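# Place the pallet collar squarely onto the pallet

## Task

Put the pallet collar down on the pallet so it sits fully seated and aligned square with the pallet's edges.

## Robot and tools

Setup: four identical i2rt Big YAM arms (arm1, arm2, arm3, arm4) work together. Each has six joints, a right hand with index, middle and ring fingers plus a thumb, and a wrist camera (armN_cam_wrist). Two fixed room cameras, cam_high and cam_low, also watch the scene. Calibrated foot (base_link) positions in metres: arm1 (-0.424, -0.872, 0.882), arm2 (0.214, -0.882, 0.860), arm3 (1.000, -0.073, 0.856), arm4 (-0.892, -0.174, 0.864). Each foot faces along its own +x. A hand reaches roughly 1.06 m from its joint1 axis.

Frames: every pose uses one scene frame with its origin on the floor and +z up. The hand point is fixed to the palm. Its local axes are +z along the straight fingers toward the tips, +x across the palm away from the thumb, and +y out of the palm face. The palm face is at y = -0.062 m. A mast for the wrist camera sticks out on the palm side near the wrist and can strike objects.

move: takes optional keys arm1..arm4 and cameras. Each arm's part is its own object; an arm you leave out gets nothing new but may keep pushing toward its old targets.
- joints: absolute targets, keyed by name. joint1_rad..joint6_rad are in radians. Ranges: j1 -2.879..2.879 (base yaw, positive = counter-clockwise seen from above); j2 0..3.141 (shoulder, 0 = upper arm pointing backward); j3 0..3.019 (elbow, 0 = folded); j4 -1.692..1.57 (hand pitch, positive = fingers up); j5 -1.57..1.57 (sideways, positive = arm's right); j6 -2.094..2.094 (roll, positive = clockwise seen from behind the hand). The 16 hinge keys (hand_index_mcp ... hand_thumb_ipl) each take a number from -1 to 1 mapped linearly between that hinge's two stops. Moving toward -1 mostly curls fingers toward the palm. Straight values: mcp 0.75, pip 0.58, dip 0.70, abd 0.00; thumb cmc 0.71, axl 0.68, mcp 0.23, ipl 0.17. hand_current_limit (-1..1) caps motor current linearly, from 0 at -1 to 550 mA at +1; it starts at +0.4. hand_speed (-0.96..1) sets finger speed as a fraction of 8.5 rad/s; it starts at -0.6. A hinge key you omit keeps its goal. Sending a hinge its currently reported position relaxes a grip.
- target: one list of seven numbers [x, y, z, qw, qx, qy, qz]. It is an absolute hand pose in the scene frame (metres plus a unit quaternion), in the same form the hand line prints. The hand travels in a straight line from its current hand_target toward it. Alongside target, joints may only contain hand keys.
- speed: the top speed of that path, 0.002..0.5 m/s, default 0.25. Rotation is limited to twice that figure in rad/s. It is only allowed together with target.
- min_time_s: 0.1..8 s, the shortest duration for that arm's joint motions.
- cameras: list of camera names, or ["all"], or [].
All motions in a single call begin at the same moment. Hand paths all finish together, paced by the slowest one, and take 0.5..10 s. No action runs longer than 15 s. Hands trail their paths, can overshoot speed near full stretch, and often end a centimetre or more off. A call with no arguments returns the full state and every image.

wait: seconds 0..10, with optional cameras. It issues no new commands. zoom_image: camera name plus region [x0, y0, x1, y1] in pixels of that camera's latest image (896x504; the region can be at most 504 on each side). finished_scene: scene = the current scene number. It cannot be undone, and the collar must remain seated without any robot holding it.

Result lines: "move" gives each commanded arm with done or its worst status. joint_status and hand_status report how each motion ended. off_target means the joint stopped short and may still be pushing. time_out means the arm ran out of time and keeps pushing toward nearby targets; send a joint its reported position to relax it. not_followed, "joint command not followed" or "pose unreachable" mean a collision or reach check blocked the command. on_its_own lists uncommanded activity, and "held at" gives the target, not the measured position. Arms listed "as last shown" were not commanded in that call. hand_target is the pose the current joint targets would give. Joint velocities are in rad/s, and "within noise" means the arm is still. Torques include gravity; entries 3 and 4 wrap at ±28 N m. hand_state has one word per motor: moving, goal, blocked (still pressing), or overload (shut down). Each motor also has a <motor>_current_ma line, positive meaning pushing toward -1. A "pictures" line lists the images in order, and they may be slightly older than the state.

To avoid: two robots pressing hard on each other, including one hand gripping another's fingers. This ends the scene, and the clearance check does not catch hands or wrist cameras. Arms will push into obstacles without stopping. Avoid long hard pushes, stretched-out holds and unreachable poses, since these heat motors; at 100 °C the arm goes limp and falls. Watch for the MOTOR HOT line. A finger motor that stays at 495 mA or more for 5 s shuts off for 10 s. Do not drop the collar, release it while moving, slam or hit anything hard, or push anything off the work area or onto the floor. Loose parts can occasionally get nudged by an outside push. The robot holds its last command while you think, so keep replies short.

Each tool is called after ">>>" as name([rows], argument=value, ...), one row to a line, values as JSON.

## Session

>>> move(cameras=["all"])

Scene clock: 0.00 s.
Joint torques (N m): no reading
Heat: arm1: hottest joint3_rad 31 °C; arm2: hottest joint1_rad 34 °C; arm3: hottest joint1_rad 33 °C; arm4: hottest joint1_rad 33 °C.
Joint velocities: within noise
arm1.joint_positions: joint1_rad=+0.132 joint2_rad=+0.624 joint3_rad=+1.457 joint4_rad=-1.349 joint5_rad=-0.034 joint6_rad=+1.041 hand_index_mcp=+0.753 hand_index_abd=+0.000 hand_index_pip=+0.577 hand_index_dip=+0.696 hand_middle_mcp=+0.753 hand_middle_abd=+0.000 hand_middle_pip=+0.577 hand_middle_dip=+0.696 hand_ring_mcp=+0.753 hand_ring_abd=+0.000 hand_ring_pip=+0.577 hand_ring_dip=+0.696 hand_thumb_cmc=+0.714 hand_thumb_axl=+0.677 hand_thumb_mcp=+0.226 hand_thumb_ipl=+0.168 hand_current_limit=+0.400 hand_speed=-0.600
arm1.joint_status: not commanded
arm1.hand_state: goal,goal,goal,goal,goal,goal,goal,goal,goal,goal,goal,goal,goal,goal,goal,goal
arm1.index_mcp_current_ma: 0
arm1.index_abd_current_ma: 0
arm1.index_pip_current_ma: 0
arm1.index_dip_current_ma: 0
arm1.middle_mcp_current_ma: 0
arm1.middle_abd_current_ma: 0
arm1.middle_pip_current_ma: 0
arm1.middle_dip_current_ma: 0
arm1.ring_mcp_current_ma: 0
arm1.ring_abd_current_ma: 0
arm1.ring_pip_current_ma: 0
arm1.ring_dip_current_ma: 0
arm1.thumb_cmc_current_ma: 0
arm1.thumb_axl_current_ma: 0
arm1.thumb_mcp_current_ma: 0
arm1.thumb_ipl_current_ma: 0
arm1.hand_goal_index_mcp: 0.754
arm1.hand_goal_index_abd: 0.000
arm1.hand_goal_index_pip: 0.576
arm1.hand_goal_index_dip: 0.696
arm1.hand_goal_middle_mcp: 0.754
arm1.hand_goal_middle_abd: 0.000
arm1.hand_goal_middle_pip: 0.576
arm1.hand_goal_middle_dip: 0.696
arm1.hand_goal_ring_mcp: 0.754
arm1.hand_goal_ring_abd: 0.000
arm1.hand_goal_ring_pip: 0.576
arm1.hand_goal_ring_dip: 0.696
arm1.hand_goal_thumb_cmc: 0.714
arm1.hand_goal_thumb_axl: 0.678
arm1.hand_goal_thumb_mcp: 0.226
arm1.hand_goal_thumb_ipl: 0.168
arm1.hand: x=-0.3531 y=-0.6267 z=+1.4674 quat_wxyz=(-0.270, +0.410, +0.762, +0.423) (m; scene frame)
arm1.hand_target: x=-0.3530 y=-0.6303 z=+1.4776 quat_wxyz=(-0.275, +0.407, +0.757, +0.432) (m; scene frame)
arm1.hand_status: not commanded
arm2.joint_positions: joint1_rad=+0.229 joint2_rad=+0.567 joint3_rad=+1.321 joint4_rad=-1.245 joint5_rad=+0.041 joint6_rad=+1.175 hand_index_mcp=+0.753 hand_index_abd=+0.000 hand_index_pip=+0.577 hand_index_dip=+0.696 hand_middle_mcp=+0.753 hand_middle_abd=+0.000 hand_middle_pip=+0.577 hand_middle_dip=+0.696 hand_ring_mcp=+0.753 hand_ring_abd=+0.000 hand_ring_pip=+0.577 hand_ring_dip=+0.696 hand_thumb_cmc=+0.714 hand_thumb_axl=+0.677 hand_thumb_mcp=+0.226 hand_thumb_ipl=+0.168 hand_current_limit=+0.400 hand_speed=-0.600
arm2.joint_status: not commanded
arm2.hand_state: goal,goal,goal,goal,goal,goal,goal,goal,goal,goal,goal,goal,goal,goal,goal,goal
arm2.index_mcp_current_ma: 0
arm2.index_abd_current_ma: 0
arm2.index_pip_current_ma: 0
arm2.index_dip_current_ma: 0
arm2.middle_mcp_current_ma: 0
arm2.middle_abd_current_ma: 0
arm2.middle_pip_current_ma: 0
arm2.middle_dip_current_ma: 0
arm2.ring_mcp_current_ma: 0
arm2.ring_abd_current_ma: 0
arm2.ring_pip_current_ma: 0
arm2.ring_dip_current_ma: 0
arm2.thumb_cmc_current_ma: 0
arm2.thumb_axl_current_ma: 0
arm2.thumb_mcp_current_ma: 0
arm2.thumb_ipl_current_ma: 0
arm2.hand_goal_index_mcp: 0.754
arm2.hand_goal_index_abd: 0.000
arm2.hand_goal_index_pip: 0.576
arm2.hand_goal_index_dip: 0.696
arm2.hand_goal_middle_mcp: 0.754
arm2.hand_goal_middle_abd: 0.000
arm2.hand_goal_middle_pip: 0.576
arm2.hand_goal_middle_dip: 0.696
arm2.hand_goal_ring_mcp: 0.754
arm2.hand_goal_ring_abd: 0.000
arm2.hand_goal_ring_pip: 0.576
arm2.hand_goal_ring_dip: 0.696
arm2.hand_goal_thumb_cmc: 0.714
arm2.hand_goal_thumb_axl: 0.678
arm2.hand_goal_thumb_mcp: 0.226
arm2.hand_goal_thumb_ipl: 0.168
arm2.hand: x=+0.2305 y=-0.6268 z=+1.4085 quat_wxyz=(-0.333, +0.369, +0.774, +0.392) (m; scene frame)
arm2.hand_target: x=+0.2314 y=-0.6299 z=+1.4213 quat_wxyz=(-0.341, +0.366, +0.767, +0.401) (m; scene frame)
arm2.hand_status: not commanded
arm3.joint_positions: joint1_rad=-0.325 joint2_rad=+0.613 joint3_rad=+1.370 joint4_rad=-1.350 joint5_rad=-0.020 joint6_rad=+1.102 hand_index_mcp=+0.753 hand_index_abd=+0.000 hand_index_pip=+0.577 hand_index_dip=+0.696 hand_middle_mcp=+0.753 hand_middle_abd=+0.000 hand_middle_pip=+0.577 hand_middle_dip=+0.696 hand_ring_mcp=+0.753 hand_ring_abd=+0.000 hand_ring_pip=+0.577 hand_ring_dip=+0.696 hand_thumb_cmc=+0.714 hand_thumb_axl=+0.677 hand_thumb_mcp=+0.226 hand_thumb_ipl=+0.168 hand_current_limit=+0.400 hand_speed=-0.600
arm3.joint_status: not commanded
arm3.hand_state: goal,goal,goal,goal,goal,goal,goal,goal,goal,goal,goal,goal,goal,goal,goal,goal
arm3.index_mcp_current_ma: 0
arm3.index_abd_current_ma: 0
arm3.index_pip_current_ma: 0
arm3.index_dip_current_ma: 0
arm3.middle_mcp_current_ma: 0
arm3.middle_abd_current_ma: 0
arm3.middle_pip_current_ma: 0
arm3.middle_dip_current_ma: 0
arm3.ring_mcp_current_ma: 0
arm3.ring_abd_current_ma: 0
arm3.ring_pip_current_ma: 0
arm3.ring_dip_current_ma: 0
arm3.thumb_cmc_current_ma: 0
arm3.thumb_axl_current_ma: 0
arm3.thumb_mcp_current_ma: 0
arm3.thumb_ipl_current_ma: 0
arm3.hand_goal_index_mcp: 0.754
arm3.hand_goal_index_abd: 0.000
arm3.hand_goal_index_pip: 0.576
arm3.hand_goal_index_dip: 0.696
arm3.hand_goal_middle_mcp: 0.754
arm3.hand_goal_middle_abd: 0.000
arm3.hand_goal_middle_pip: 0.576
arm3.hand_goal_middle_dip: 0.696
arm3.hand_goal_ring_mcp: 0.754
arm3.hand_goal_ring_abd: 0.000
arm3.hand_goal_ring_pip: 0.576
arm3.hand_goal_ring_dip: 0.696
arm3.hand_goal_thumb_cmc: 0.714
arm3.hand_goal_thumb_axl: 0.678
arm3.hand_goal_thumb_mcp: 0.226
arm3.hand_goal_thumb_ipl: 0.168
arm3.hand: x=+0.7696 y=+0.0470 z=+1.3969 quat_wxyz=(+0.454, +0.150, -0.869, -0.126) (m; scene frame)
arm3.hand_target: x=+0.7725 y=+0.0468 z=+1.4088 quat_wxyz=(+0.465, +0.149, -0.863, -0.129) (m; scene frame)
arm3.hand_status: not commanded
arm4.joint_positions: joint1_rad=+0.399 joint2_rad=+0.632 joint3_rad=+1.342 joint4_rad=-1.206 joint5_rad=+0.062 joint6_rad=+1.111 hand_index_mcp=+0.753 hand_index_abd=+0.000 hand_index_pip=+0.577 hand_index_dip=+0.696 hand_middle_mcp=+0.753 hand_middle_abd=+0.000 hand_middle_pip=+0.577 hand_middle_dip=+0.696 hand_ring_mcp=+0.753 hand_ring_abd=+0.000 hand_ring_pip=+0.577 hand_ring_dip=+0.696 hand_thumb_cmc=+0.714 hand_thumb_axl=+0.677 hand_thumb_mcp=+0.226 hand_thumb_ipl=+0.168 hand_current_limit=+0.400 hand_speed=-0.600
arm4.joint_status: not commanded
arm4.hand_state: goal,goal,goal,goal,goal,goal,goal,goal,goal,goal,goal,goal,goal,goal,goal,goal
arm4.index_mcp_current_ma: 0
arm4.index_abd_current_ma: 0
arm4.index_pip_current_ma: 0
arm4.index_dip_current_ma: 0
arm4.middle_mcp_current_ma: 0
arm4.middle_abd_current_ma: 0
arm4.middle_pip_current_ma: 0
arm4.middle_dip_current_ma: 0
arm4.ring_mcp_current_ma: 0
arm4.ring_abd_current_ma: 0
arm4.ring_pip_current_ma: 0
arm4.ring_dip_current_ma: 0
arm4.thumb_cmc_current_ma: 0
arm4.thumb_axl_current_ma: 0
arm4.thumb_mcp_current_ma: 0
arm4.thumb_ipl_current_ma: 0
arm4.hand_goal_index_mcp: 0.754
arm4.hand_goal_index_abd: 0.000
arm4.hand_goal_index_pip: 0.576
arm4.hand_goal_index_dip: 0.696
arm4.hand_goal_middle_mcp: 0.754
arm4.hand_goal_middle_abd: 0.000
arm4.hand_goal_middle_pip: 0.576
arm4.hand_goal_middle_dip: 0.696
arm4.hand_goal_ring_mcp: 0.754
arm4.hand_goal_ring_abd: 0.000
arm4.hand_goal_ring_pip: 0.576
arm4.hand_goal_ring_dip: 0.696
arm4.hand_goal_thumb_cmc: 0.714
arm4.hand_goal_thumb_axl: 0.678
arm4.hand_goal_thumb_mcp: 0.226
arm4.hand_goal_thumb_ipl: 0.168
arm4.hand: x=-0.6238 y=-0.2376 z=+1.4261 quat_wxyz=(+0.119, +0.824, +0.227, +0.505) (m; scene frame)
arm4.hand_target: x=-0.6266 y=-0.2379 z=+1.4354 quat_wxyz=(+0.120, +0.819, +0.225, +0.513) (m; scene frame)
arm4.hand_status: not commanded
pictures: arm1_cam_wrist, arm2_cam_wrist, arm3_cam_wrist, arm4_cam_wrist, cam_high, cam_low
camera_calibration:
arm1_cam_wrist: T_world_to_cam=[[0.931366, -0.1634, -0.325358, 0.733954], [-0.218383, -0.965751, -0.140124, -0.530217], [-0.291319, 0.20156, -0.935151, 1.51999], [0, 0, 0, 1]] pos_world=[-0.356567, -0.698499, 1.58593]
arm2_cam_wrist: T_world_to_cam=[[0.928709, 0.0441201, -0.368176, 0.360373], [-0.0241134, -0.983609, -0.178695, -0.409353], [-0.370025, 0.174834, -0.912422, 1.60139], [0, 0, 0, 1]] pos_world=[0.248003, -0.698521, 1.52068]
arm3_cam_wrist: T_world_to_cam=[[0.375547, 0.869546, -0.32071, 0.140794], [0.89038, -0.434555, -0.135593, -0.520595], [-0.257271, -0.234632, -0.937422, 1.64108], [0, 0, 0, 1]] pos_world=[0.832855, 0.0363956, 1.51295]
arm4_cam_wrist: T_world_to_cam=[[-0.19039, -0.91992, -0.34278, 0.179587], [-0.938595, 0.272912, -0.211091, -0.270174], [0.287736, 0.281542, -0.915392, 1.67624], [0, 0, 0, 1]] pos_world=[-0.701707, -0.232992, 1.53895]

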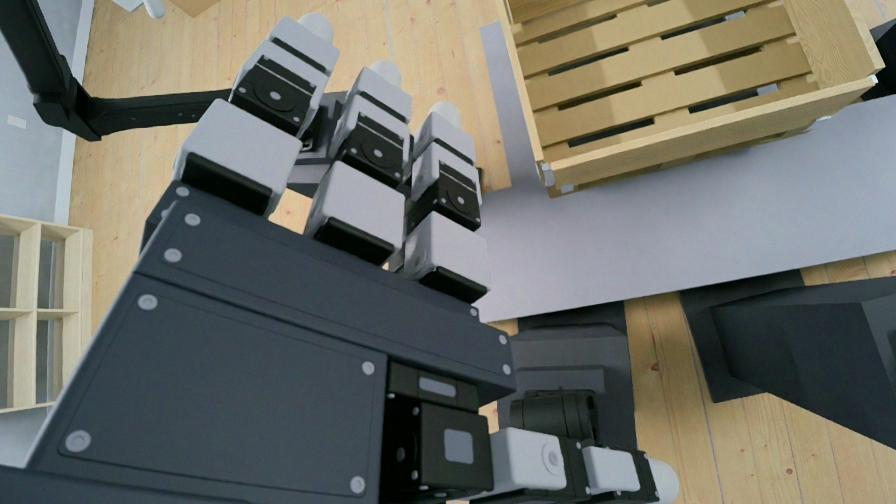

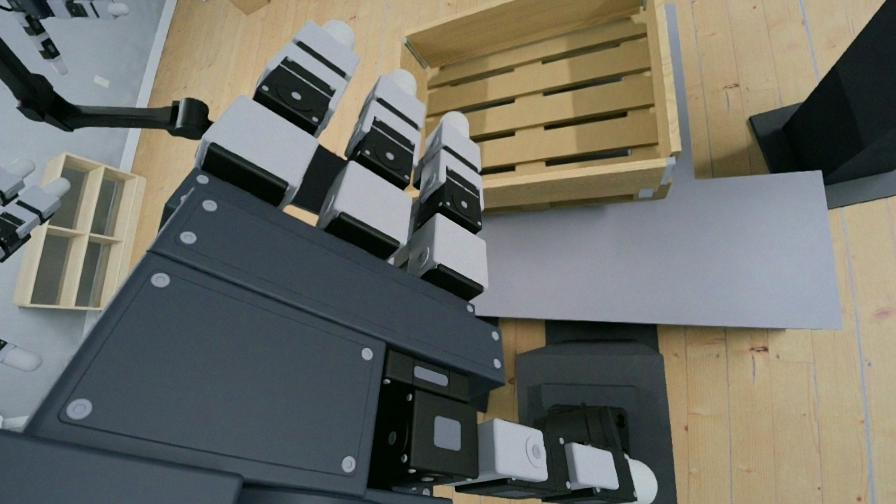

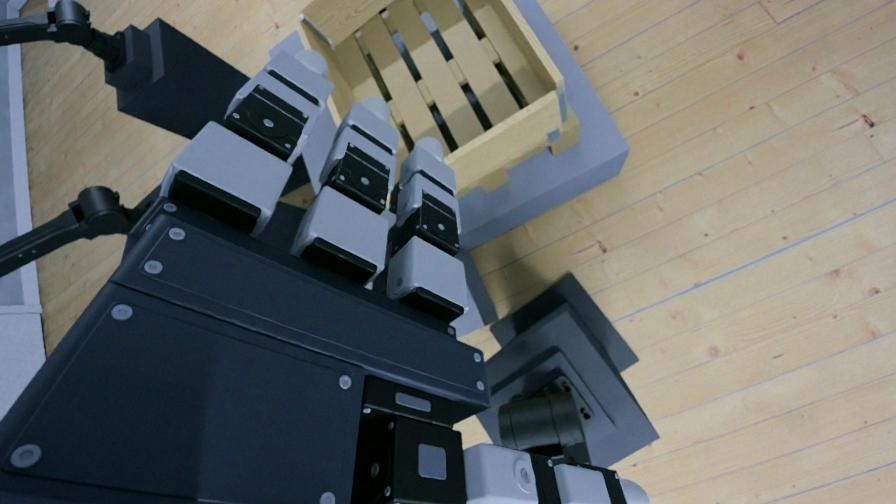

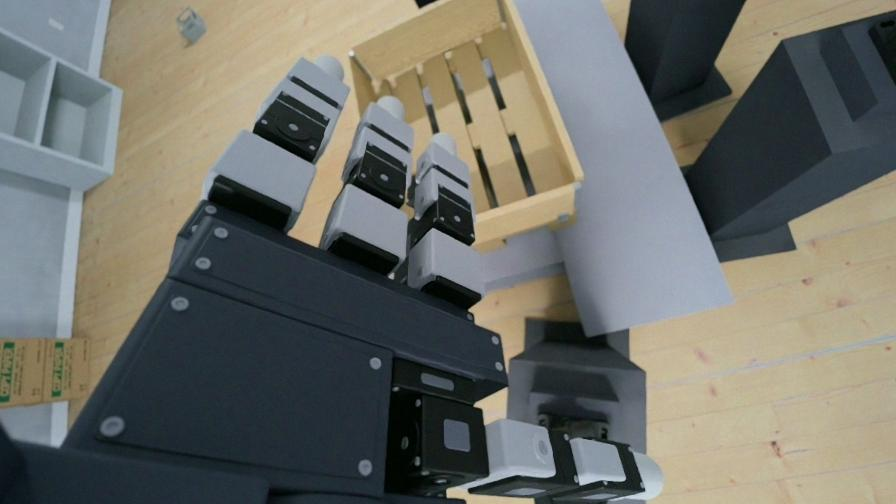

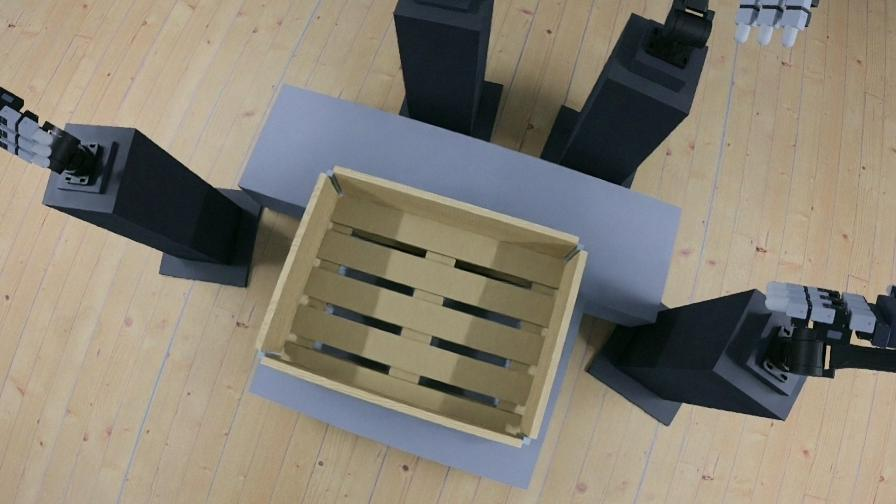

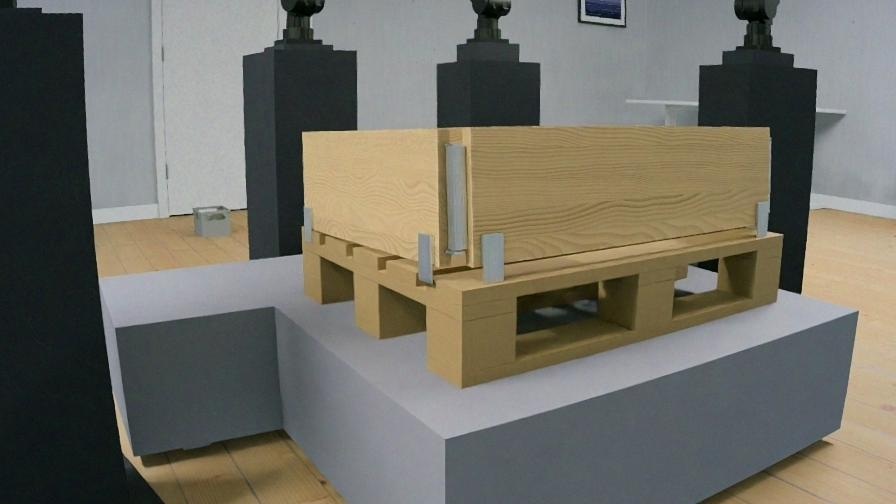

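>>> zoom_image(camera="cam_low", region=[290, 180, 560, 330])

>>> zoom_image(camera="cam_low", region=[540, 180, 810, 330])

>>> zoom_image(camera="cam_high", region=[240, 150, 420, 400])

>>> zoom_image(camera="cam_high", region=[420, 200, 600, 460])

>>> zoom_image(camera="arm1_cam_wrist", region=[490, 60, 896, 240])

>>> zoom_image(camera="arm2_cam_wrist", region=[390, 0, 720, 240])

>>> zoom_image(camera="arm3_cam_wrist", region=[290, 0, 640, 240])

>>> zoom_image(camera="arm4_cam_wrist", region=[340, 0, 640, 280])

Scaled by 1.867 from the camera's 896x504 image, which has a finer 1280x720 frame.

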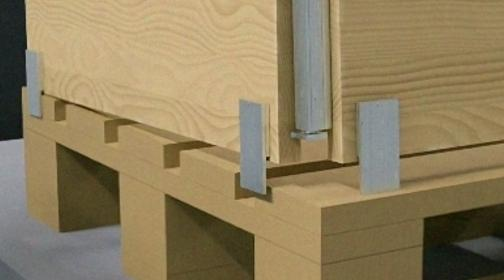

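Scaled by 1.867 from the camera's 896x504 image, which has a finer 1280x720 frame.

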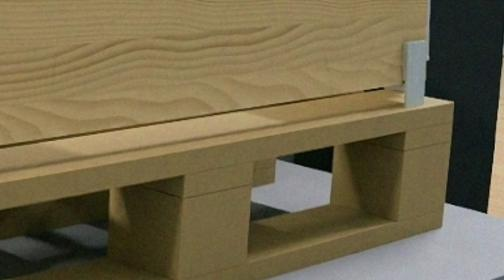

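Scaled by 2.016 from the camera's 896x504 image, which has a finer 1280x720 frame.

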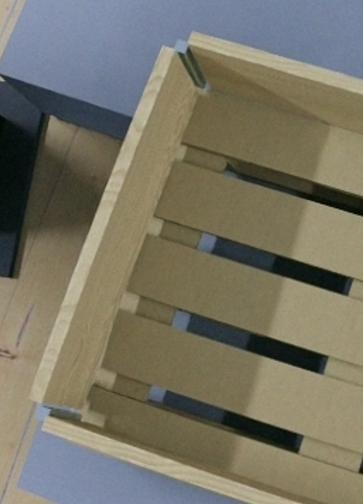

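Scaled by 1.938 from the camera's 896x504 image, which has a finer 1280x720 frame.

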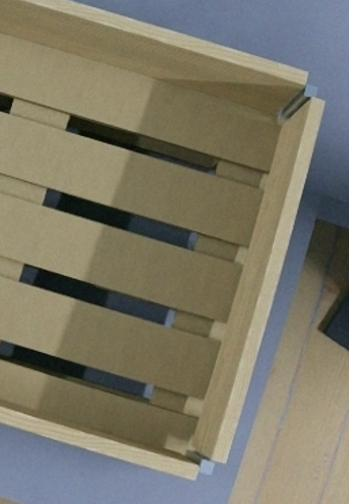

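Scaled by 1.241 from the camera's 896x504 image, which has a finer 1280x720 frame.

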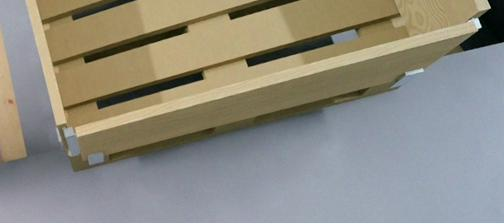

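Scaled by 1.527 from the camera's 896x504 image, which has a finer 1280x720 frame.

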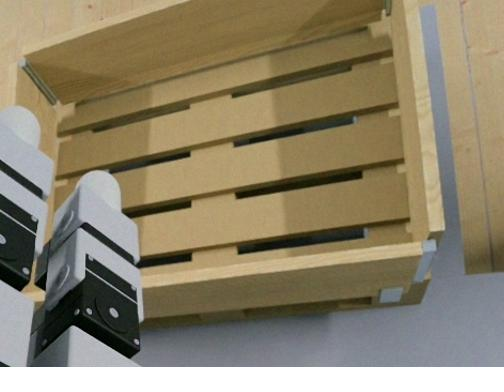

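Scaled by 1.440 from the camera's 896x504 image, which has a finer 1280x720 frame.

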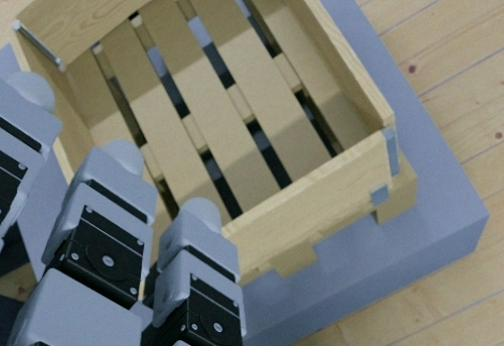

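Scaled by 1.680 from the camera's 896x504 image, which has a finer 1280x720 frame.

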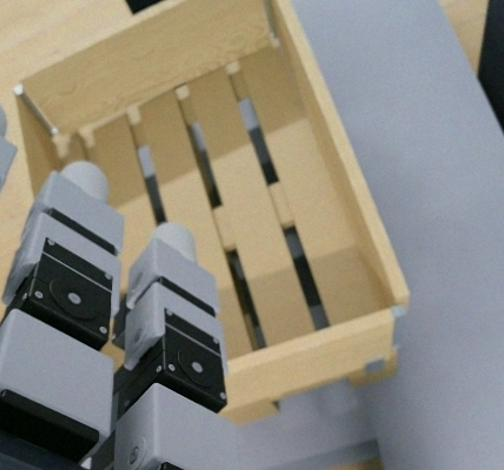

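>>> move(arm1={"target": [-0.25, -0.58, 0.98, -0.275, 0.407, 0.757, 0.432], "speed": 0.35}, arm2={"target": [0.35, -0.58, 0.98, -0.341, 0.366, 0.767, 0.401], "speed": 0.35}, arm3={"target": [0.68, 0.08, 0.98, 0.465, 0.149, -0.863, -0.129], "speed": 0.35}, arm4={"target": [-0.60, -0.10, 0.98, 0.120, 0.819, 0.225, 0.513], "speed": 0.35}, cameras=["arm1_cam_wrist", "arm2_cam_wrist", "arm3_cam_wrist", "arm4_cam_wrist"])

Scene clock: 5.07 s.
Joint torques (N m): arm1=[-0.62 -0.15 8.5 2.04 -0.62 -0.1] | arm2=[-1.32 -0.09 9.39 1.94 -0.74 -0.23] | arm3=[0.85 0.21 9.1 2.7 -0.02 -0.34] | arm4=[-0.44 -1.73 7.94 2.4 0.62 -0.17]
Heat: arm1: hottest joint3_rad 32 °C; arm2: hottest joint1_rad 34 °C; arm3: hottest joint3_rad 34 °C; arm4: hottest joint1_rad 33 °C.
move: arm1 done; arm2 done; arm3 done; arm4 done
Joint velocities: within noise
arm1.joint_positions: joint1_rad=-0.585 joint2_rad=+0.777 joint3_rad=+0.113 joint4_rad=+0.023 joint5_rad=-0.650 joint6_rad=+0.641 hand_index_mcp=+0.755 hand_index_abd=+0.001 hand_index_pip=+0.577 hand_index_dip=+0.696 hand_middle_mcp=+0.755 hand_middle_abd=+0.001 hand_middle_pip=+0.577 hand_middle_dip=+0.696 hand_ring_mcp=+0.755 hand_ring_abd=+0.001 hand_ring_pip=+0.577 hand_ring_dip=+0.696 hand_thumb_cmc=+0.715 hand_thumb_axl=+0.677 hand_thumb_mcp=+0.226 hand_thumb_ipl=+0.168 hand_current_limit=+0.400 hand_speed=-0.600
arm1.joint_status: not commanded
arm1.hand_state: goal,goal,goal,goal,goal,goal,goal,goal,goal,goal,goal,goal,goal,goal,goal,goal
arm1.index_mcp_current_ma: 1
arm1.index_abd_current_ma: 0
arm1.index_pip_current_ma: 0
arm1.index_dip_current_ma: 0
arm1.middle_mcp_current_ma: 0
arm1.middle_abd_current_ma: 0
arm1.middle_pip_current_ma: 0
arm1.middle_dip_current_ma: 0
arm1.ring_mcp_current_ma: 1
arm1.ring_abd_current_ma: 0
arm1.ring_pip_current_ma: 0
arm1.ring_dip_current_ma: 0
arm1.thumb_cmc_current_ma: 1
arm1.thumb_axl_current_ma: 0
arm1.thumb_mcp_current_ma: 0
arm1.thumb_ipl_current_ma: 0
arm1.hand_goal_index_mcp: 0.754
arm1.hand_goal_index_abd: 0.000
arm1.hand_goal_index_pip: 0.576
arm1.hand_goal_index_dip: 0.696
arm1.hand_goal_middle_mcp: 0.754
arm1.hand_goal_middle_abd: 0.000
arm1.hand_goal_middle_pip: 0.576
arm1.hand_goal_middle_dip: 0.696
arm1.hand_goal_ring_mcp: 0.754
arm1.hand_goal_ring_abd: 0.000
arm1.hand_goal_ring_pip: 0.576
arm1.hand_goal_ring_dip: 0.696
arm1.hand_goal_thumb_cmc: 0.714
arm1.hand_goal_thumb_axl: 0.678
arm1.hand_goal_thumb_mcp: 0.226
arm1.hand_goal_thumb_ipl: 0.168
arm1.hand: x=-0.2507 y=-0.5795 z=+0.9815 quat_wxyz=(-0.276, +0.409, +0.757, +0.429) (m; scene frame)
arm1.hand_target: x=-0.2500 y=-0.5800 z=+0.9802 quat_wxyz=(-0.275, +0.407, +0.757, +0.432) (m; scene frame)
arm1.hand_status: done (0.002 m and 0.4 deg from the pose sent, 0.500 m and 1.4 deg at the start)
arm2.joint_positions: joint1_rad=-0.714 joint2_rad=+0.649 joint3_rad=+0.158 joint4_rad=-0.195 joint5_rad=-0.779 joint6_rad=+0.641 hand_index_mcp=+0.755 hand_index_abd=+0.001 hand_index_pip=+0.577 hand_index_dip=+0.696 hand_middle_mcp=+0.755 hand_middle_abd=+0.001 hand_middle_pip=+0.577 hand_middle_dip=+0.696 hand_ring_mcp=+0.755 hand_ring_abd=+0.001 hand_ring_pip=+0.577 hand_ring_dip=+0.696 hand_thumb_cmc=+0.715 hand_thumb_axl=+0.677 hand_thumb_mcp=+0.226 hand_thumb_ipl=+0.168 hand_current_limit=+0.400 hand_speed=-0.600
arm2.joint_status: not commanded
arm2.hand_state: goal,goal,goal,goal,goal,goal,goal,goal,goal,goal,goal,goal,goal,goal,goal,goal
arm2.index_mcp_current_ma: 2
arm2.index_abd_current_ma: 2
arm2.index_pip_current_ma: 1
arm2.index_dip_current_ma: 0
arm2.middle_mcp_current_ma: 2
arm2.middle_abd_current_ma: 2
arm2.middle_pip_current_ma: 1
arm2.middle_dip_current_ma: 0
arm2.ring_mcp_current_ma: 2
arm2.ring_abd_current_ma: 2
arm2.ring_pip_current_ma: 1
arm2.ring_dip_current_ma: 0
arm2.thumb_cmc_current_ma: 1
arm2.thumb_axl_current_ma: -1
arm2.thumb_mcp_current_ma: 0
arm2.thumb_ipl_current_ma: -1
arm2.hand_goal_index_mcp: 0.754
arm2.hand_goal_index_abd: 0.000
arm2.hand_goal_index_pip: 0.576
arm2.hand_goal_index_dip: 0.696
arm2.hand_goal_middle_mcp: 0.754
arm2.hand_goal_middle_abd: 0.000
arm2.hand_goal_middle_pip: 0.576
arm2.hand_goal_middle_dip: 0.696
arm2.hand_goal_ring_mcp: 0.754
arm2.hand_goal_ring_abd: 0.000
arm2.hand_goal_ring_pip: 0.576
arm2.hand_goal_ring_dip: 0.696
arm2.hand_goal_thumb_cmc: 0.714
arm2.hand_goal_thumb_axl: 0.678
arm2.hand_goal_thumb_mcp: 0.226
arm2.hand_goal_thumb_ipl: 0.168
arm2.hand: x=+0.3476 y=-0.5794 z=+0.9807 quat_wxyz=(-0.343, +0.367, +0.769, +0.396) (m; scene frame)
arm2.hand_target: x=+0.3499 y=-0.5800 z=+0.9801 quat_wxyz=(-0.341, +0.366, +0.767, +0.401) (m; scene frame)
arm2.hand_status: done (0.003 m and 0.7 deg from the pose sent, 0.447 m and 1.7 deg at the start)
arm3.joint_positions: joint1_rad=-0.458 joint2_rad=+0.741 joint3_rad=+0.215 joint4_rad=-0.058 joint5_rad=-0.136 joint6_rad=+1.041 hand_index_mcp=+0.754 hand_index_abd=+0.001 hand_index_pip=+0.577 hand_index_dip=+0.696 hand_middle_mcp=+0.754 hand_middle_abd=+0.001 hand_middle_pip=+0.577 hand_middle_dip=+0.696 hand_ring_mcp=+0.754 hand_ring_abd=+0.001 hand_ring_pip=+0.577 hand_ring_dip=+0.696 hand_thumb_cmc=+0.714 hand_thumb_axl=+0.677 hand_thumb_mcp=+0.225 hand_thumb_ipl=+0.168 hand_current_limit=+0.400 hand_speed=-0.600
arm3.joint_status: not commanded
arm3.hand_state: goal,goal,goal,goal,goal,goal,goal,goal,goal,goal,goal,goal,goal,goal,goal,goal
arm3.index_mcp_current_ma: 0
arm3.index_abd_current_ma: 0
arm3.index_pip_current_ma: 0
arm3.index_dip_current_ma: 0
arm3.middle_mcp_current_ma: 0
arm3.middle_abd_current_ma: 0
arm3.middle_pip_current_ma: 0
arm3.middle_dip_current_ma: 0
arm3.ring_mcp_current_ma: 0
arm3.ring_abd_current_ma: 0
arm3.ring_pip_current_ma: 0
arm3.ring_dip_current_ma: 0
arm3.thumb_cmc_current_ma: 0
arm3.thumb_axl_current_ma: 0
arm3.thumb_mcp_current_ma: 0
arm3.thumb_ipl_current_ma: 0
arm3.hand_goal_index_mcp: 0.754
arm3.hand_goal_index_abd: 0.000
arm3.hand_goal_index_pip: 0.576
arm3.hand_goal_index_dip: 0.696
arm3.hand_goal_middle_mcp: 0.754
arm3.hand_goal_middle_abd: 0.000
arm3.hand_goal_middle_pip: 0.576
arm3.hand_goal_middle_dip: 0.696
arm3.hand_goal_ring_mcp: 0.754
arm3.hand_goal_ring_abd: 0.000
arm3.hand_goal_ring_pip: 0.576
arm3.hand_goal_ring_dip: 0.696
arm3.hand_goal_thumb_cmc: 0.714
arm3.hand_goal_thumb_axl: 0.678
arm3.hand_goal_thumb_mcp: 0.226
arm3.hand_goal_thumb_ipl: 0.168
arm3.hand: x=+0.6823 y=+0.0772 z=+0.9770 quat_wxyz=(+0.461, +0.145, -0.866, -0.123) (m; scene frame)
arm3.hand_target: x=+0.6802 y=+0.0800 z=+0.9801 quat_wxyz=(+0.465, +0.149, -0.863, -0.129) (m; scene frame)
arm3.hand_status: done (0.005 m and 1.0 deg from the pose sent, 0.428 m and 1.5 deg at the start)
arm4.joint_positions: joint1_rad=+1.172 joint2_rad=+0.945 joint3_rad=+0.213 joint4_rad=+0.080 joint5_rad=+0.720 joint6_rad=+1.546 hand_index_mcp=+0.756 hand_index_abd=+0.001 hand_index_pip=+0.577 hand_index_dip=+0.696 hand_middle_mcp=+0.756 hand_middle_abd=+0.001 hand_middle_pip=+0.577 hand_middle_dip=+0.696 hand_ring_mcp=+0.757 hand_ring_abd=+0.001 hand_ring_pip=+0.577 hand_ring_dip=+0.696 hand_thumb_cmc=+0.716 hand_thumb_axl=+0.677 hand_thumb_mcp=+0.226 hand_thumb_ipl=+0.168 hand_current_limit=+0.400 hand_speed=-0.600
arm4.joint_status: not commanded
arm4.hand_state: goal,goal,goal,goal,goal,goal,goal,goal,goal,goal,goal,goal,goal,goal,goal,goal
arm4.index_mcp_current_ma: 1
arm4.index_abd_current_ma: 0
arm4.index_pip_current_ma: 0
arm4.index_dip_current_ma: 0
arm4.middle_mcp_current_ma: 1
arm4.middle_abd_current_ma: 0
arm4.middle_pip_current_ma: 0
arm4.middle_dip_current_ma: 0
arm4.ring_mcp_current_ma: 1
arm4.ring_abd_current_ma: 0
arm4.ring_pip_current_ma: 0
arm4.ring_dip_current_ma: 0
arm4.thumb_cmc_current_ma: 1
arm4.thumb_axl_current_ma: 0
arm4.thumb_mcp_current_ma: 0
arm4.thumb_ipl_current_ma: 0
arm4.hand_goal_index_mcp: 0.754
arm4.hand_goal_index_abd: 0.000
arm4.hand_goal_index_pip: 0.576
arm4.hand_goal_index_dip: 0.696
arm4.hand_goal_middle_mcp: 0.754
arm4.hand_goal_middle_abd: 0.000
arm4.hand_goal_middle_pip: 0.576
arm4.hand_goal_middle_dip: 0.696
arm4.hand_goal_ring_mcp: 0.754
arm4.hand_goal_ring_abd: 0.000
arm4.hand_goal_ring_pip: 0.576
arm4.hand_goal_ring_dip: 0.696
arm4.hand_goal_thumb_cmc: 0.714
arm4.hand_goal_thumb_axl: 0.678
arm4.hand_goal_thumb_mcp: 0.226
arm4.hand_goal_thumb_ipl: 0.168
arm4.hand: x=-0.6002 y=-0.0972 z=+0.9830 quat_wxyz=(+0.118, +0.818, +0.229, +0.514) (m; scene frame)
arm4.hand_target: x=-0.6001 y=-0.1000 z=+0.9801 quat_wxyz=(+0.120, +0.820, +0.225, +0.513) (m; scene frame)
arm4.hand_status: done (0.004 m and 0.5 deg from the pose sent, 0.468 m and 1.2 deg at the start)
pictures: arm1_cam_wrist, arm2_cam_wrist, arm3_cam_wrist, arm4_cam_wrist
camera_calibration:
arm1_cam_wrist: T_world_to_cam=[[0.929311, -0.156799, -0.334358, 0.500299], [-0.219047, -0.962962, -0.157232, -0.512097], [-0.29732, 0.219358, -0.929238, 1.08891], [0, 0, 0, 1]] pos_world=[-0.253351, -0.653545, 1.09862]
arm2_cam_wrist: T_world_to_cam=[[0.92299, 0.0554909, -0.380802, 0.113056], [-0.0228507, -0.9799, -0.198178, -0.415533], [-0.384144, 0.191618, -0.90317, 1.25169], [0, 0, 0, 1]] pos_world=[0.366986, -0.653301, 1.09119]
arm3_cam_wrist: T_world_to_cam=[[0.372539, 0.864856, -0.336509, 0.0303911], [0.886792, -0.438637, -0.145592, -0.474164], [-0.273521, -0.244175, -0.930357, 1.23693], [0, 0, 0, 1]] pos_world=[0.747489, 0.0677566, 1.09198]
arm4_cam_wrist: T_world_to_cam=[[-0.17482, -0.920487, -0.349489, 0.177339], [-0.936415, 0.26512, -0.229865, -0.360926], [0.304244, 0.287082, -0.908306, 1.22785], [0, 0, 0, 1]] pos_world=[-0.680541, -0.093568, 1.09428]

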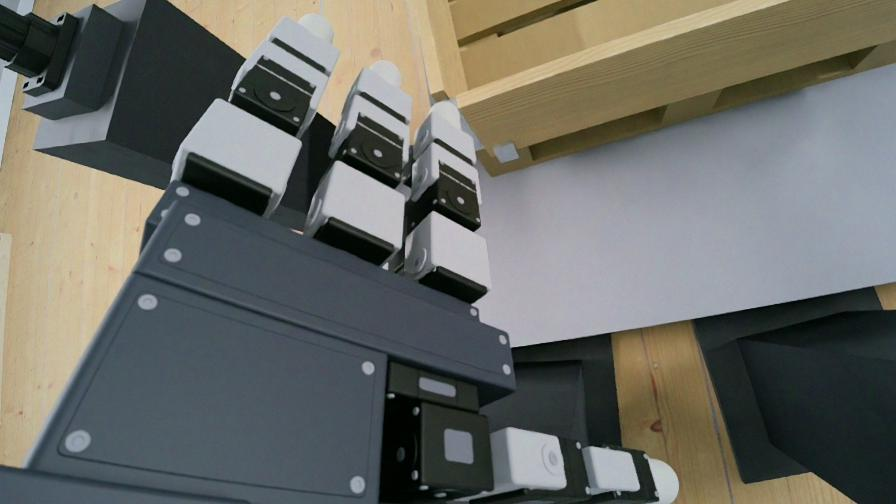

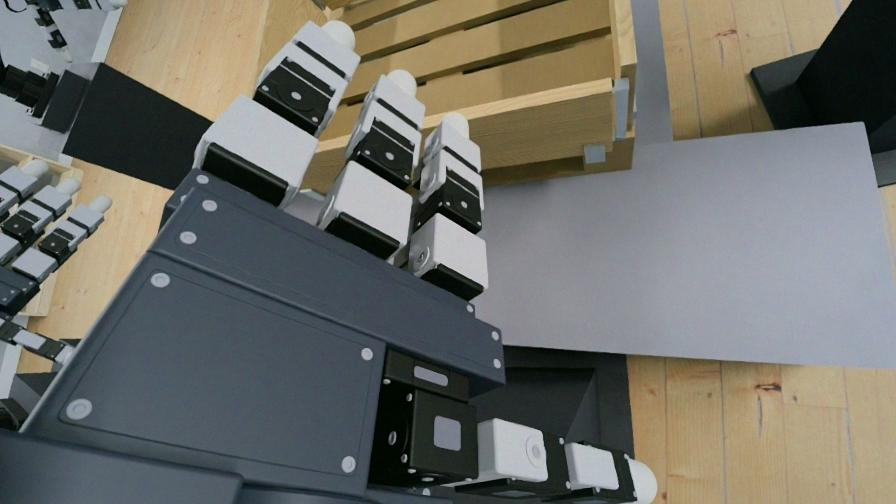

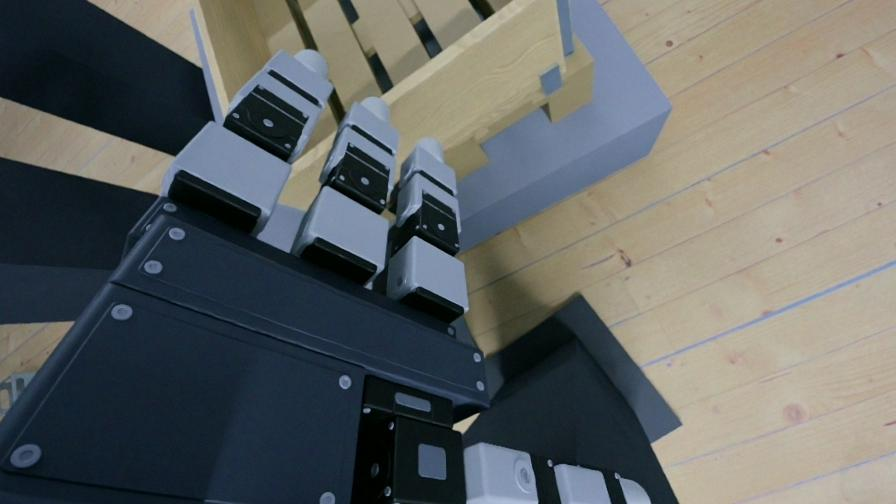

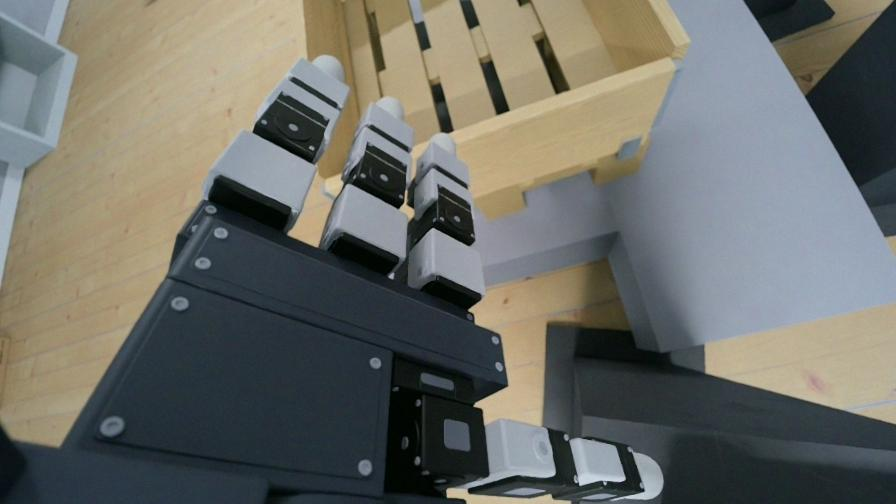

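>>> zoom_image(camera="arm1_cam_wrist", region=[440, 60, 640, 200])

>>> zoom_image(camera="arm2_cam_wrist", region=[480, 50, 680, 200])

>>> zoom_image(camera="arm3_cam_wrist", region=[420, 0, 640, 180])

>>> zoom_image(camera="arm4_cam_wrist", region=[480, 40, 720, 220])

>>> zoom_image(camera="arm4_cam_wrist", region=[290, 30, 500, 220])

Scaled by 2.520 from the camera's 896x504 image, which has a finer 1280x720 frame.

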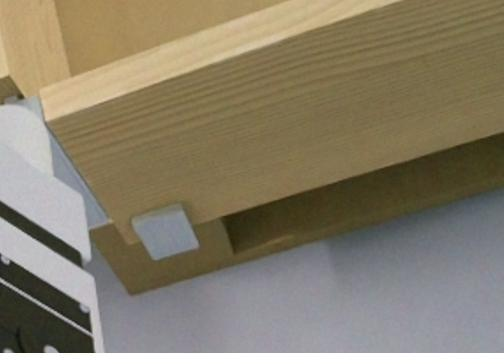

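Scaled by 2.520 from the camera's 896x504 image, which has a finer 1280x720 frame.

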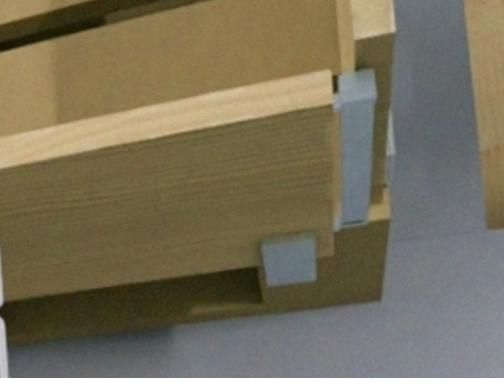

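Scaled by 2.291 from the camera's 896x504 image, which has a finer 1280x720 frame.

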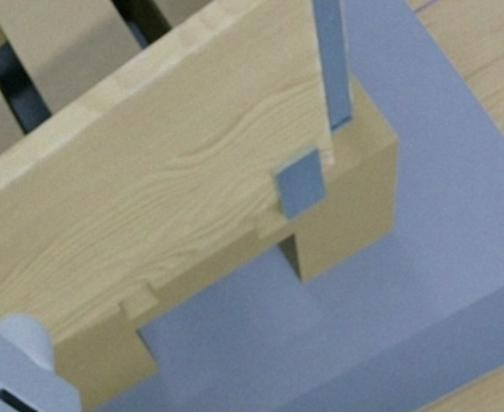

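Scaled by 2.100 from the camera's 896x504 image, which has a finer 1280x720 frame.

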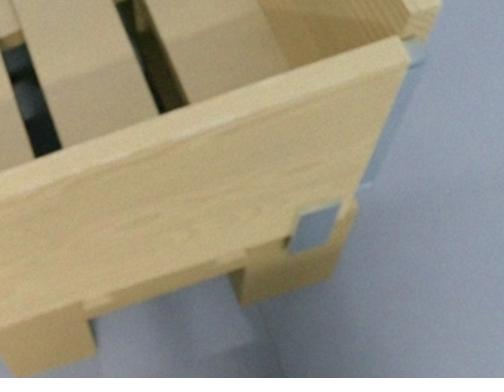

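Scaled by 2.400 from the camera's 896x504 image, which has a finer 1280x720 frame.

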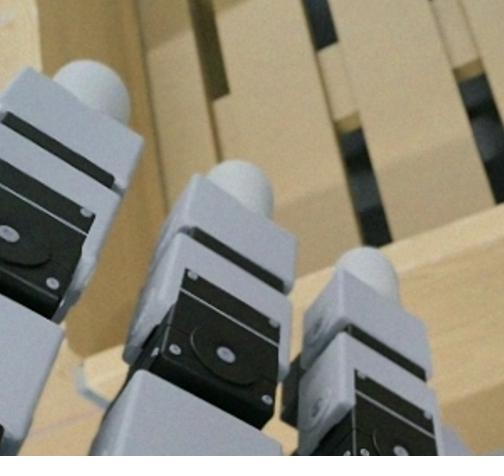

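>>> move(cameras=["cam_high","cam_low"])

Scene clock: 5.73 s.
Joint torques (N m): arm1=[-0.73 -0.15 8.5 2.11 -0.61 -0.09] | arm2=[-1.32 -0.09 9.4 1.88 -0.74 -0.23] | arm3=[1.32 0.67 9.11 2.56 0 -0.33] | arm4=[-0.38 -1.9 7.84 2.3 0.63 -0.12]
Heat: arm1: hottest joint3_rad 32 °C; arm2: hottest joint1_rad 34 °C; arm3: hottest joint3_rad 34 °C; arm4: hottest joint1_rad 33 °C.
Joint velocities: within noise
arm1.joint_positions: joint1_rad=-0.585 joint2_rad=+0.777 joint3_rad=+0.113 joint4_rad=+0.023 joint5_rad=-0.650 joint6_rad=+0.641 hand_index_mcp=+0.755 hand_index_abd=+0.001 hand_index_pip=+0.577 hand_index_dip=+0.696 hand_middle_mcp=+0.755 hand_middle_abd=+0.001 hand_middle_pip=+0.577 hand_middle_dip=+0.696 hand_ring_mcp=+0.755 hand_ring_abd=+0.001 hand_ring_pip=+0.577 hand_ring_dip=+0.696 hand_thumb_cmc=+0.715 hand_thumb_axl=+0.677 hand_thumb_mcp=+0.226 hand_thumb_ipl=+0.168 hand_current_limit=+0.400 hand_speed=-0.600
arm1.joint_status: not commanded
arm1.hand_state: goal,goal,goal,goal,goal,goal,goal,goal,goal,goal,goal,goal,goal,goal,goal,goal
arm1.index_mcp_current_ma: 1
arm1.index_abd_current_ma: 0
arm1.index_pip_current_ma: 0
arm1.index_dip_current_ma: 0
arm1.middle_mcp_current_ma: 0
arm1.middle_abd_current_ma: 0
arm1.middle_pip_current_ma: 0
arm1.middle_dip_current_ma: 0
arm1.ring_mcp_current_ma: 1
arm1.ring_abd_current_ma: 0
arm1.ring_pip_current_ma: 0
arm1.ring_dip_current_ma: 0
arm1.thumb_cmc_current_ma: 1
arm1.thumb_axl_current_ma: 0
arm1.thumb_mcp_current_ma: 0
arm1.thumb_ipl_current_ma: 0
arm1.hand_goal_index_mcp: 0.754
arm1.hand_goal_index_abd: 0.000
arm1.hand_goal_index_pip: 0.576
arm1.hand_goal_index_dip: 0.696
arm1.hand_goal_middle_mcp: 0.754
arm1.hand_goal_middle_abd: 0.000
arm1.hand_goal_middle_pip: 0.576
arm1.hand_goal_middle_dip: 0.696
arm1.hand_goal_ring_mcp: 0.754
arm1.hand_goal_ring_abd: 0.000
arm1.hand_goal_ring_pip: 0.576
arm1.hand_goal_ring_dip: 0.696
arm1.hand_goal_thumb_cmc: 0.714
arm1.hand_goal_thumb_axl: 0.678
arm1.hand_goal_thumb_mcp: 0.226
arm1.hand_goal_thumb_ipl: 0.168
arm1.hand: x=-0.2507 y=-0.5795 z=+0.9815 quat_wxyz=(-0.276, +0.409, +0.757, +0.429) (m; scene frame)
arm1.hand_target: x=-0.2500 y=-0.5800 z=+0.9801 quat_wxyz=(-0.275, +0.407, +0.757, +0.432) (m; scene frame)
arm1.hand_status: done (0.002 m and 0.4 deg from the pose sent, 0.500 m and 1.4 deg at the start)
arm2.joint_positions: joint1_rad=-0.714 joint2_rad=+0.649 joint3_rad=+0.158 joint4_rad=-0.195 joint5_rad=-0.779 joint6_rad=+0.641 hand_index_mcp=+0.755 hand_index_abd=+0.001 hand_index_pip=+0.577 hand_index_dip=+0.696 hand_middle_mcp=+0.755 hand_middle_abd=+0.001 hand_middle_pip=+0.577 hand_middle_dip=+0.696 hand_ring_mcp=+0.755 hand_ring_abd=+0.001 hand_ring_pip=+0.577 hand_ring_dip=+0.696 hand_thumb_cmc=+0.715 hand_thumb_axl=+0.677 hand_thumb_mcp=+0.226 hand_thumb_ipl=+0.168 hand_current_limit=+0.400 hand_speed=-0.600
arm2.joint_status: not commanded
arm2.hand_state: goal,goal,goal,goal,goal,goal,goal,goal,goal,goal,goal,goal,goal,goal,goal,goal
arm2.index_mcp_current_ma: 2
arm2.index_abd_current_ma: 2
arm2.index_pip_current_ma: 1
arm2.index_dip_current_ma: 0
arm2.middle_mcp_current_ma: 2
arm2.middle_abd_current_ma: 2
arm2.middle_pip_current_ma: 1
arm2.middle_dip_current_ma: 0
arm2.ring_mcp_current_ma: 2
arm2.ring_abd_current_ma: 2
arm2.ring_pip_current_ma: 1
arm2.ring_dip_current_ma: 0
arm2.thumb_cmc_current_ma: 1
arm2.thumb_axl_current_ma: -1
arm2.thumb_mcp_current_ma: 0
arm2.thumb_ipl_current_ma: -1
arm2.hand_goal_index_mcp: 0.754
arm2.hand_goal_index_abd: 0.000
arm2.hand_goal_index_pip: 0.576
arm2.hand_goal_index_dip: 0.696
arm2.hand_goal_middle_mcp: 0.754
arm2.hand_goal_middle_abd: 0.000
arm2.hand_goal_middle_pip: 0.576
arm2.hand_goal_middle_dip: 0.696
arm2.hand_goal_ring_mcp: 0.754
arm2.hand_goal_ring_abd: 0.000
arm2.hand_goal_ring_pip: 0.576
arm2.hand_goal_ring_dip: 0.696
arm2.hand_goal_thumb_cmc: 0.714
arm2.hand_goal_thumb_axl: 0.678
arm2.hand_goal_thumb_mcp: 0.226
arm2.hand_goal_thumb_ipl: 0.168
arm2.hand: x=+0.3476 y=-0.5794 z=+0.9807 quat_wxyz=(-0.343, +0.367, +0.769, +0.396) (m; scene frame)
arm2.hand_target: x=+0.3499 y=-0.5800 z=+0.9801 quat_wxyz=(-0.341, +0.366, +0.767, +0.401) (m; scene frame)
arm2.hand_status: done (0.003 m and 0.7 deg from the pose sent, 0.447 m and 1.7 deg at the start)
arm3.joint_positions: joint1_rad=-0.458 joint2_rad=+0.741 joint3_rad=+0.215 joint4_rad=-0.058 joint5_rad=-0.136 joint6_rad=+1.041 hand_index_mcp=+0.754 hand_index_abd=+0.001 hand_index_pip=+0.577 hand_index_dip=+0.696 hand_middle_mcp=+0.754 hand_middle_abd=+0.001 hand_middle_pip=+0.577 hand_middle_dip=+0.696 hand_ring_mcp=+0.754 hand_ring_abd=+0.001 hand_ring_pip=+0.577 hand_ring_dip=+0.696 hand_thumb_cmc=+0.714 hand_thumb_axl=+0.677 hand_thumb_mcp=+0.225 hand_thumb_ipl=+0.168 hand_current_limit=+0.400 hand_speed=-0.600
arm3.joint_status: not commanded
arm3.hand_state: goal,goal,goal,goal,goal,goal,goal,goal,goal,goal,goal,goal,goal,goal,goal,goal
arm3.index_mcp_current_ma: 0
arm3.index_abd_current_ma: 0
arm3.index_pip_current_ma: 0
arm3.index_dip_current_ma: 0
arm3.middle_mcp_current_ma: 0
arm3.middle_abd_current_ma: 0
arm3.middle_pip_current_ma: 0
arm3.middle_dip_current_ma: 0
arm3.ring_mcp_current_ma: 0
arm3.ring_abd_current_ma: 0
arm3.ring_pip_current_ma: 0
arm3.ring_dip_current_ma: 0
arm3.thumb_cmc_current_ma: 0
arm3.thumb_axl_current_ma: 0
arm3.thumb_mcp_current_ma: 0
arm3.thumb_ipl_current_ma: 0
arm3.hand_goal_index_mcp: 0.754
arm3.hand_goal_index_abd: 0.000
arm3.hand_goal_index_pip: 0.576
arm3.hand_goal_index_dip: 0.696
arm3.hand_goal_middle_mcp: 0.754
arm3.hand_goal_middle_abd: 0.000
arm3.hand_goal_middle_pip: 0.576
arm3.hand_goal_middle_dip: 0.696
arm3.hand_goal_ring_mcp: 0.754
arm3.hand_goal_ring_abd: 0.000
arm3.hand_goal_ring_pip: 0.576
arm3.hand_goal_ring_dip: 0.696
arm3.hand_goal_thumb_cmc: 0.714
arm3.hand_goal_thumb_axl: 0.678
arm3.hand_goal_thumb_mcp: 0.226
arm3.hand_goal_thumb_ipl: 0.168
arm3.hand: x=+0.6823 y=+0.0772 z=+0.9770 quat_wxyz=(+0.461, +0.145, -0.866, -0.123) (m; scene frame)
arm3.hand_target: x=+0.6802 y=+0.0800 z=+0.9800 quat_wxyz=(+0.465, +0.149, -0.863, -0.129) (m; scene frame)
arm3.hand_status: done (0.005 m and 1.0 deg from the pose sent, 0.428 m and 1.5 deg at the start)
arm4.joint_positions: joint1_rad=+1.172 joint2_rad=+0.945 joint3_rad=+0.213 joint4_rad=+0.080 joint5_rad=+0.720 joint6_rad=+1.546 hand_index_mcp=+0.756 hand_index_abd=+0.001 hand_index_pip=+0.577 hand_index_dip=+0.696 hand_middle_mcp=+0.756 hand_middle_abd=+0.001 hand_middle_pip=+0.577 hand_middle_dip=+0.696 hand_ring_mcp=+0.757 hand_ring_abd=+0.001 hand_ring_pip=+0.577 hand_ring_dip=+0.696 hand_thumb_cmc=+0.716 hand_thumb_axl=+0.677 hand_thumb_mcp=+0.226 hand_thumb_ipl=+0.168 hand_current_limit=+0.400 hand_speed=-0.600
arm4.joint_status: not commanded
arm4.hand_state: goal,goal,goal,goal,goal,goal,goal,goal,goal,goal,goal,goal,goal,goal,goal,goal
arm4.index_mcp_current_ma: 1
arm4.index_abd_current_ma: 0
arm4.index_pip_current_ma: 0
arm4.index_dip_current_ma: 0
arm4.middle_mcp_current_ma: 1
arm4.middle_abd_current_ma: 0
arm4.middle_pip_current_ma: 0
arm4.middle_dip_current_ma: 0
arm4.ring_mcp_current_ma: 1
arm4.ring_abd_current_ma: 0
arm4.ring_pip_current_ma: 0
arm4.ring_dip_current_ma: 0
arm4.thumb_cmc_current_ma: 1
arm4.thumb_axl_current_ma: 0
arm4.thumb_mcp_current_ma: 0
arm4.thumb_ipl_current_ma: 0
arm4.hand_goal_index_mcp: 0.754
arm4.hand_goal_index_abd: 0.000
arm4.hand_goal_index_pip: 0.576
arm4.hand_goal_index_dip: 0.696
arm4.hand_goal_middle_mcp: 0.754
arm4.hand_goal_middle_abd: 0.000
arm4.hand_goal_middle_pip: 0.576
arm4.hand_goal_middle_dip: 0.696
arm4.hand_goal_ring_mcp: 0.754
arm4.hand_goal_ring_abd: 0.000
arm4.hand_goal_ring_pip: 0.576
arm4.hand_goal_ring_dip: 0.696
arm4.hand_goal_thumb_cmc: 0.714
arm4.hand_goal_thumb_axl: 0.678
arm4.hand_goal_thumb_mcp: 0.226
arm4.hand_goal_thumb_ipl: 0.168
arm4.hand: x=-0.6002 y=-0.0972 z=+0.9830 quat_wxyz=(+0.118, +0.818, +0.229, +0.514) (m; scene frame)
arm4.hand_target: x=-0.6001 y=-0.1000 z=+0.9801 quat_wxyz=(+0.120, +0.820, +0.225, +0.513) (m; scene frame)
arm4.hand_status: done (0.004 m and 0.5 deg from the pose sent, 0.468 m and 1.2 deg at the start)
pictures: cam_high, cam_low

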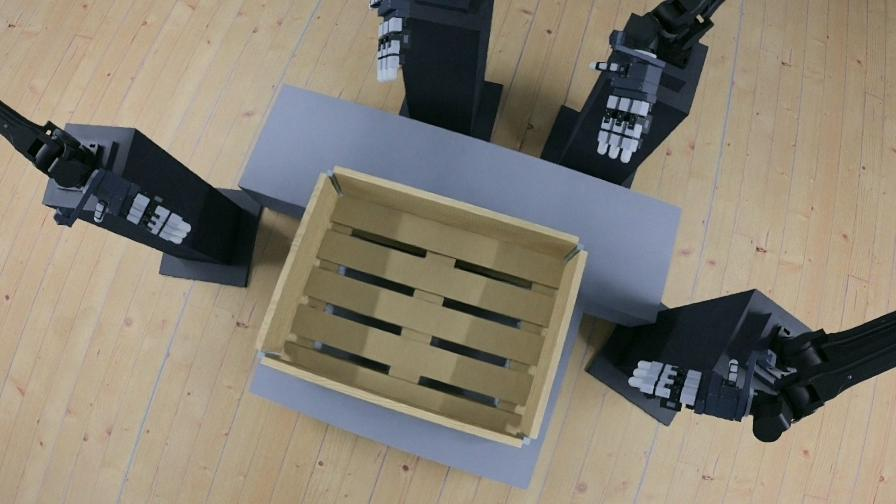

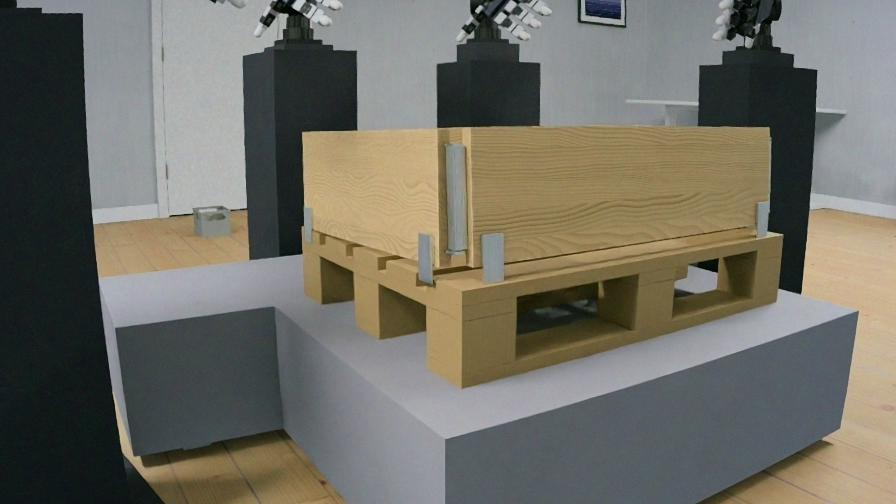

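>>> zoom_image(camera="cam_high", region=[230, 330, 570, 500])

>>> zoom_image(camera="cam_low", region=[280, 180, 560, 340])

>>> zoom_image(camera="cam_low", region=[560, 140, 840, 300])

>>> zoom_image(camera="cam_high", region=[230, 150, 610, 450])

Scaled by 1.482 from the camera's 896x504 image, which has a finer 1280x720 frame.

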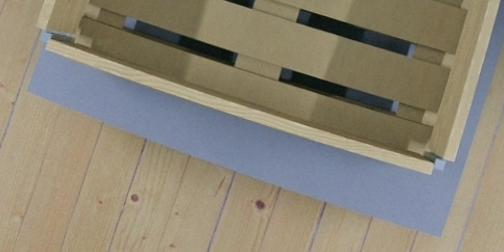

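Scaled by 1.800 from the camera's 896x504 image, which has a finer 1280x720 frame.

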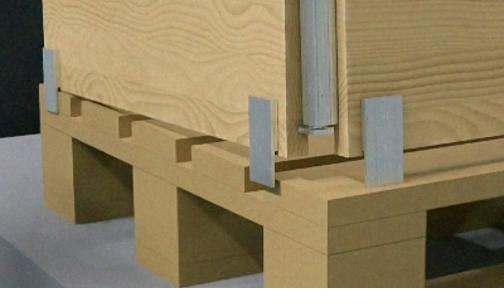

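Scaled by 1.800 from the camera's 896x504 image, which has a finer 1280x720 frame.

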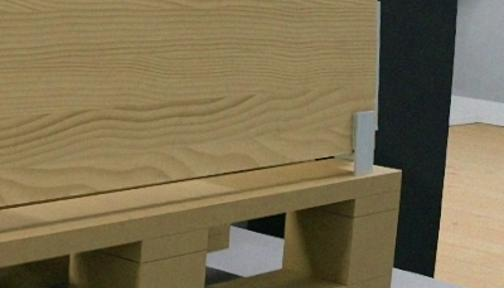

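Scaled by 1.326 from the camera's 896x504 image, which has a finer 1280x720 frame.

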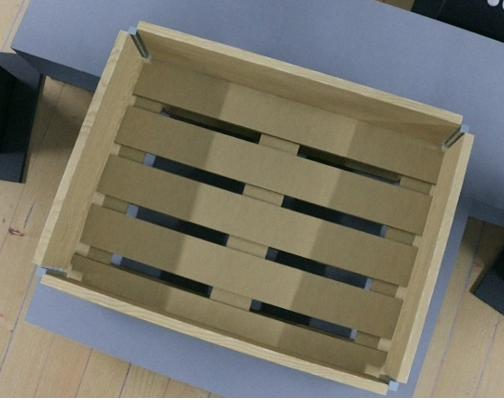

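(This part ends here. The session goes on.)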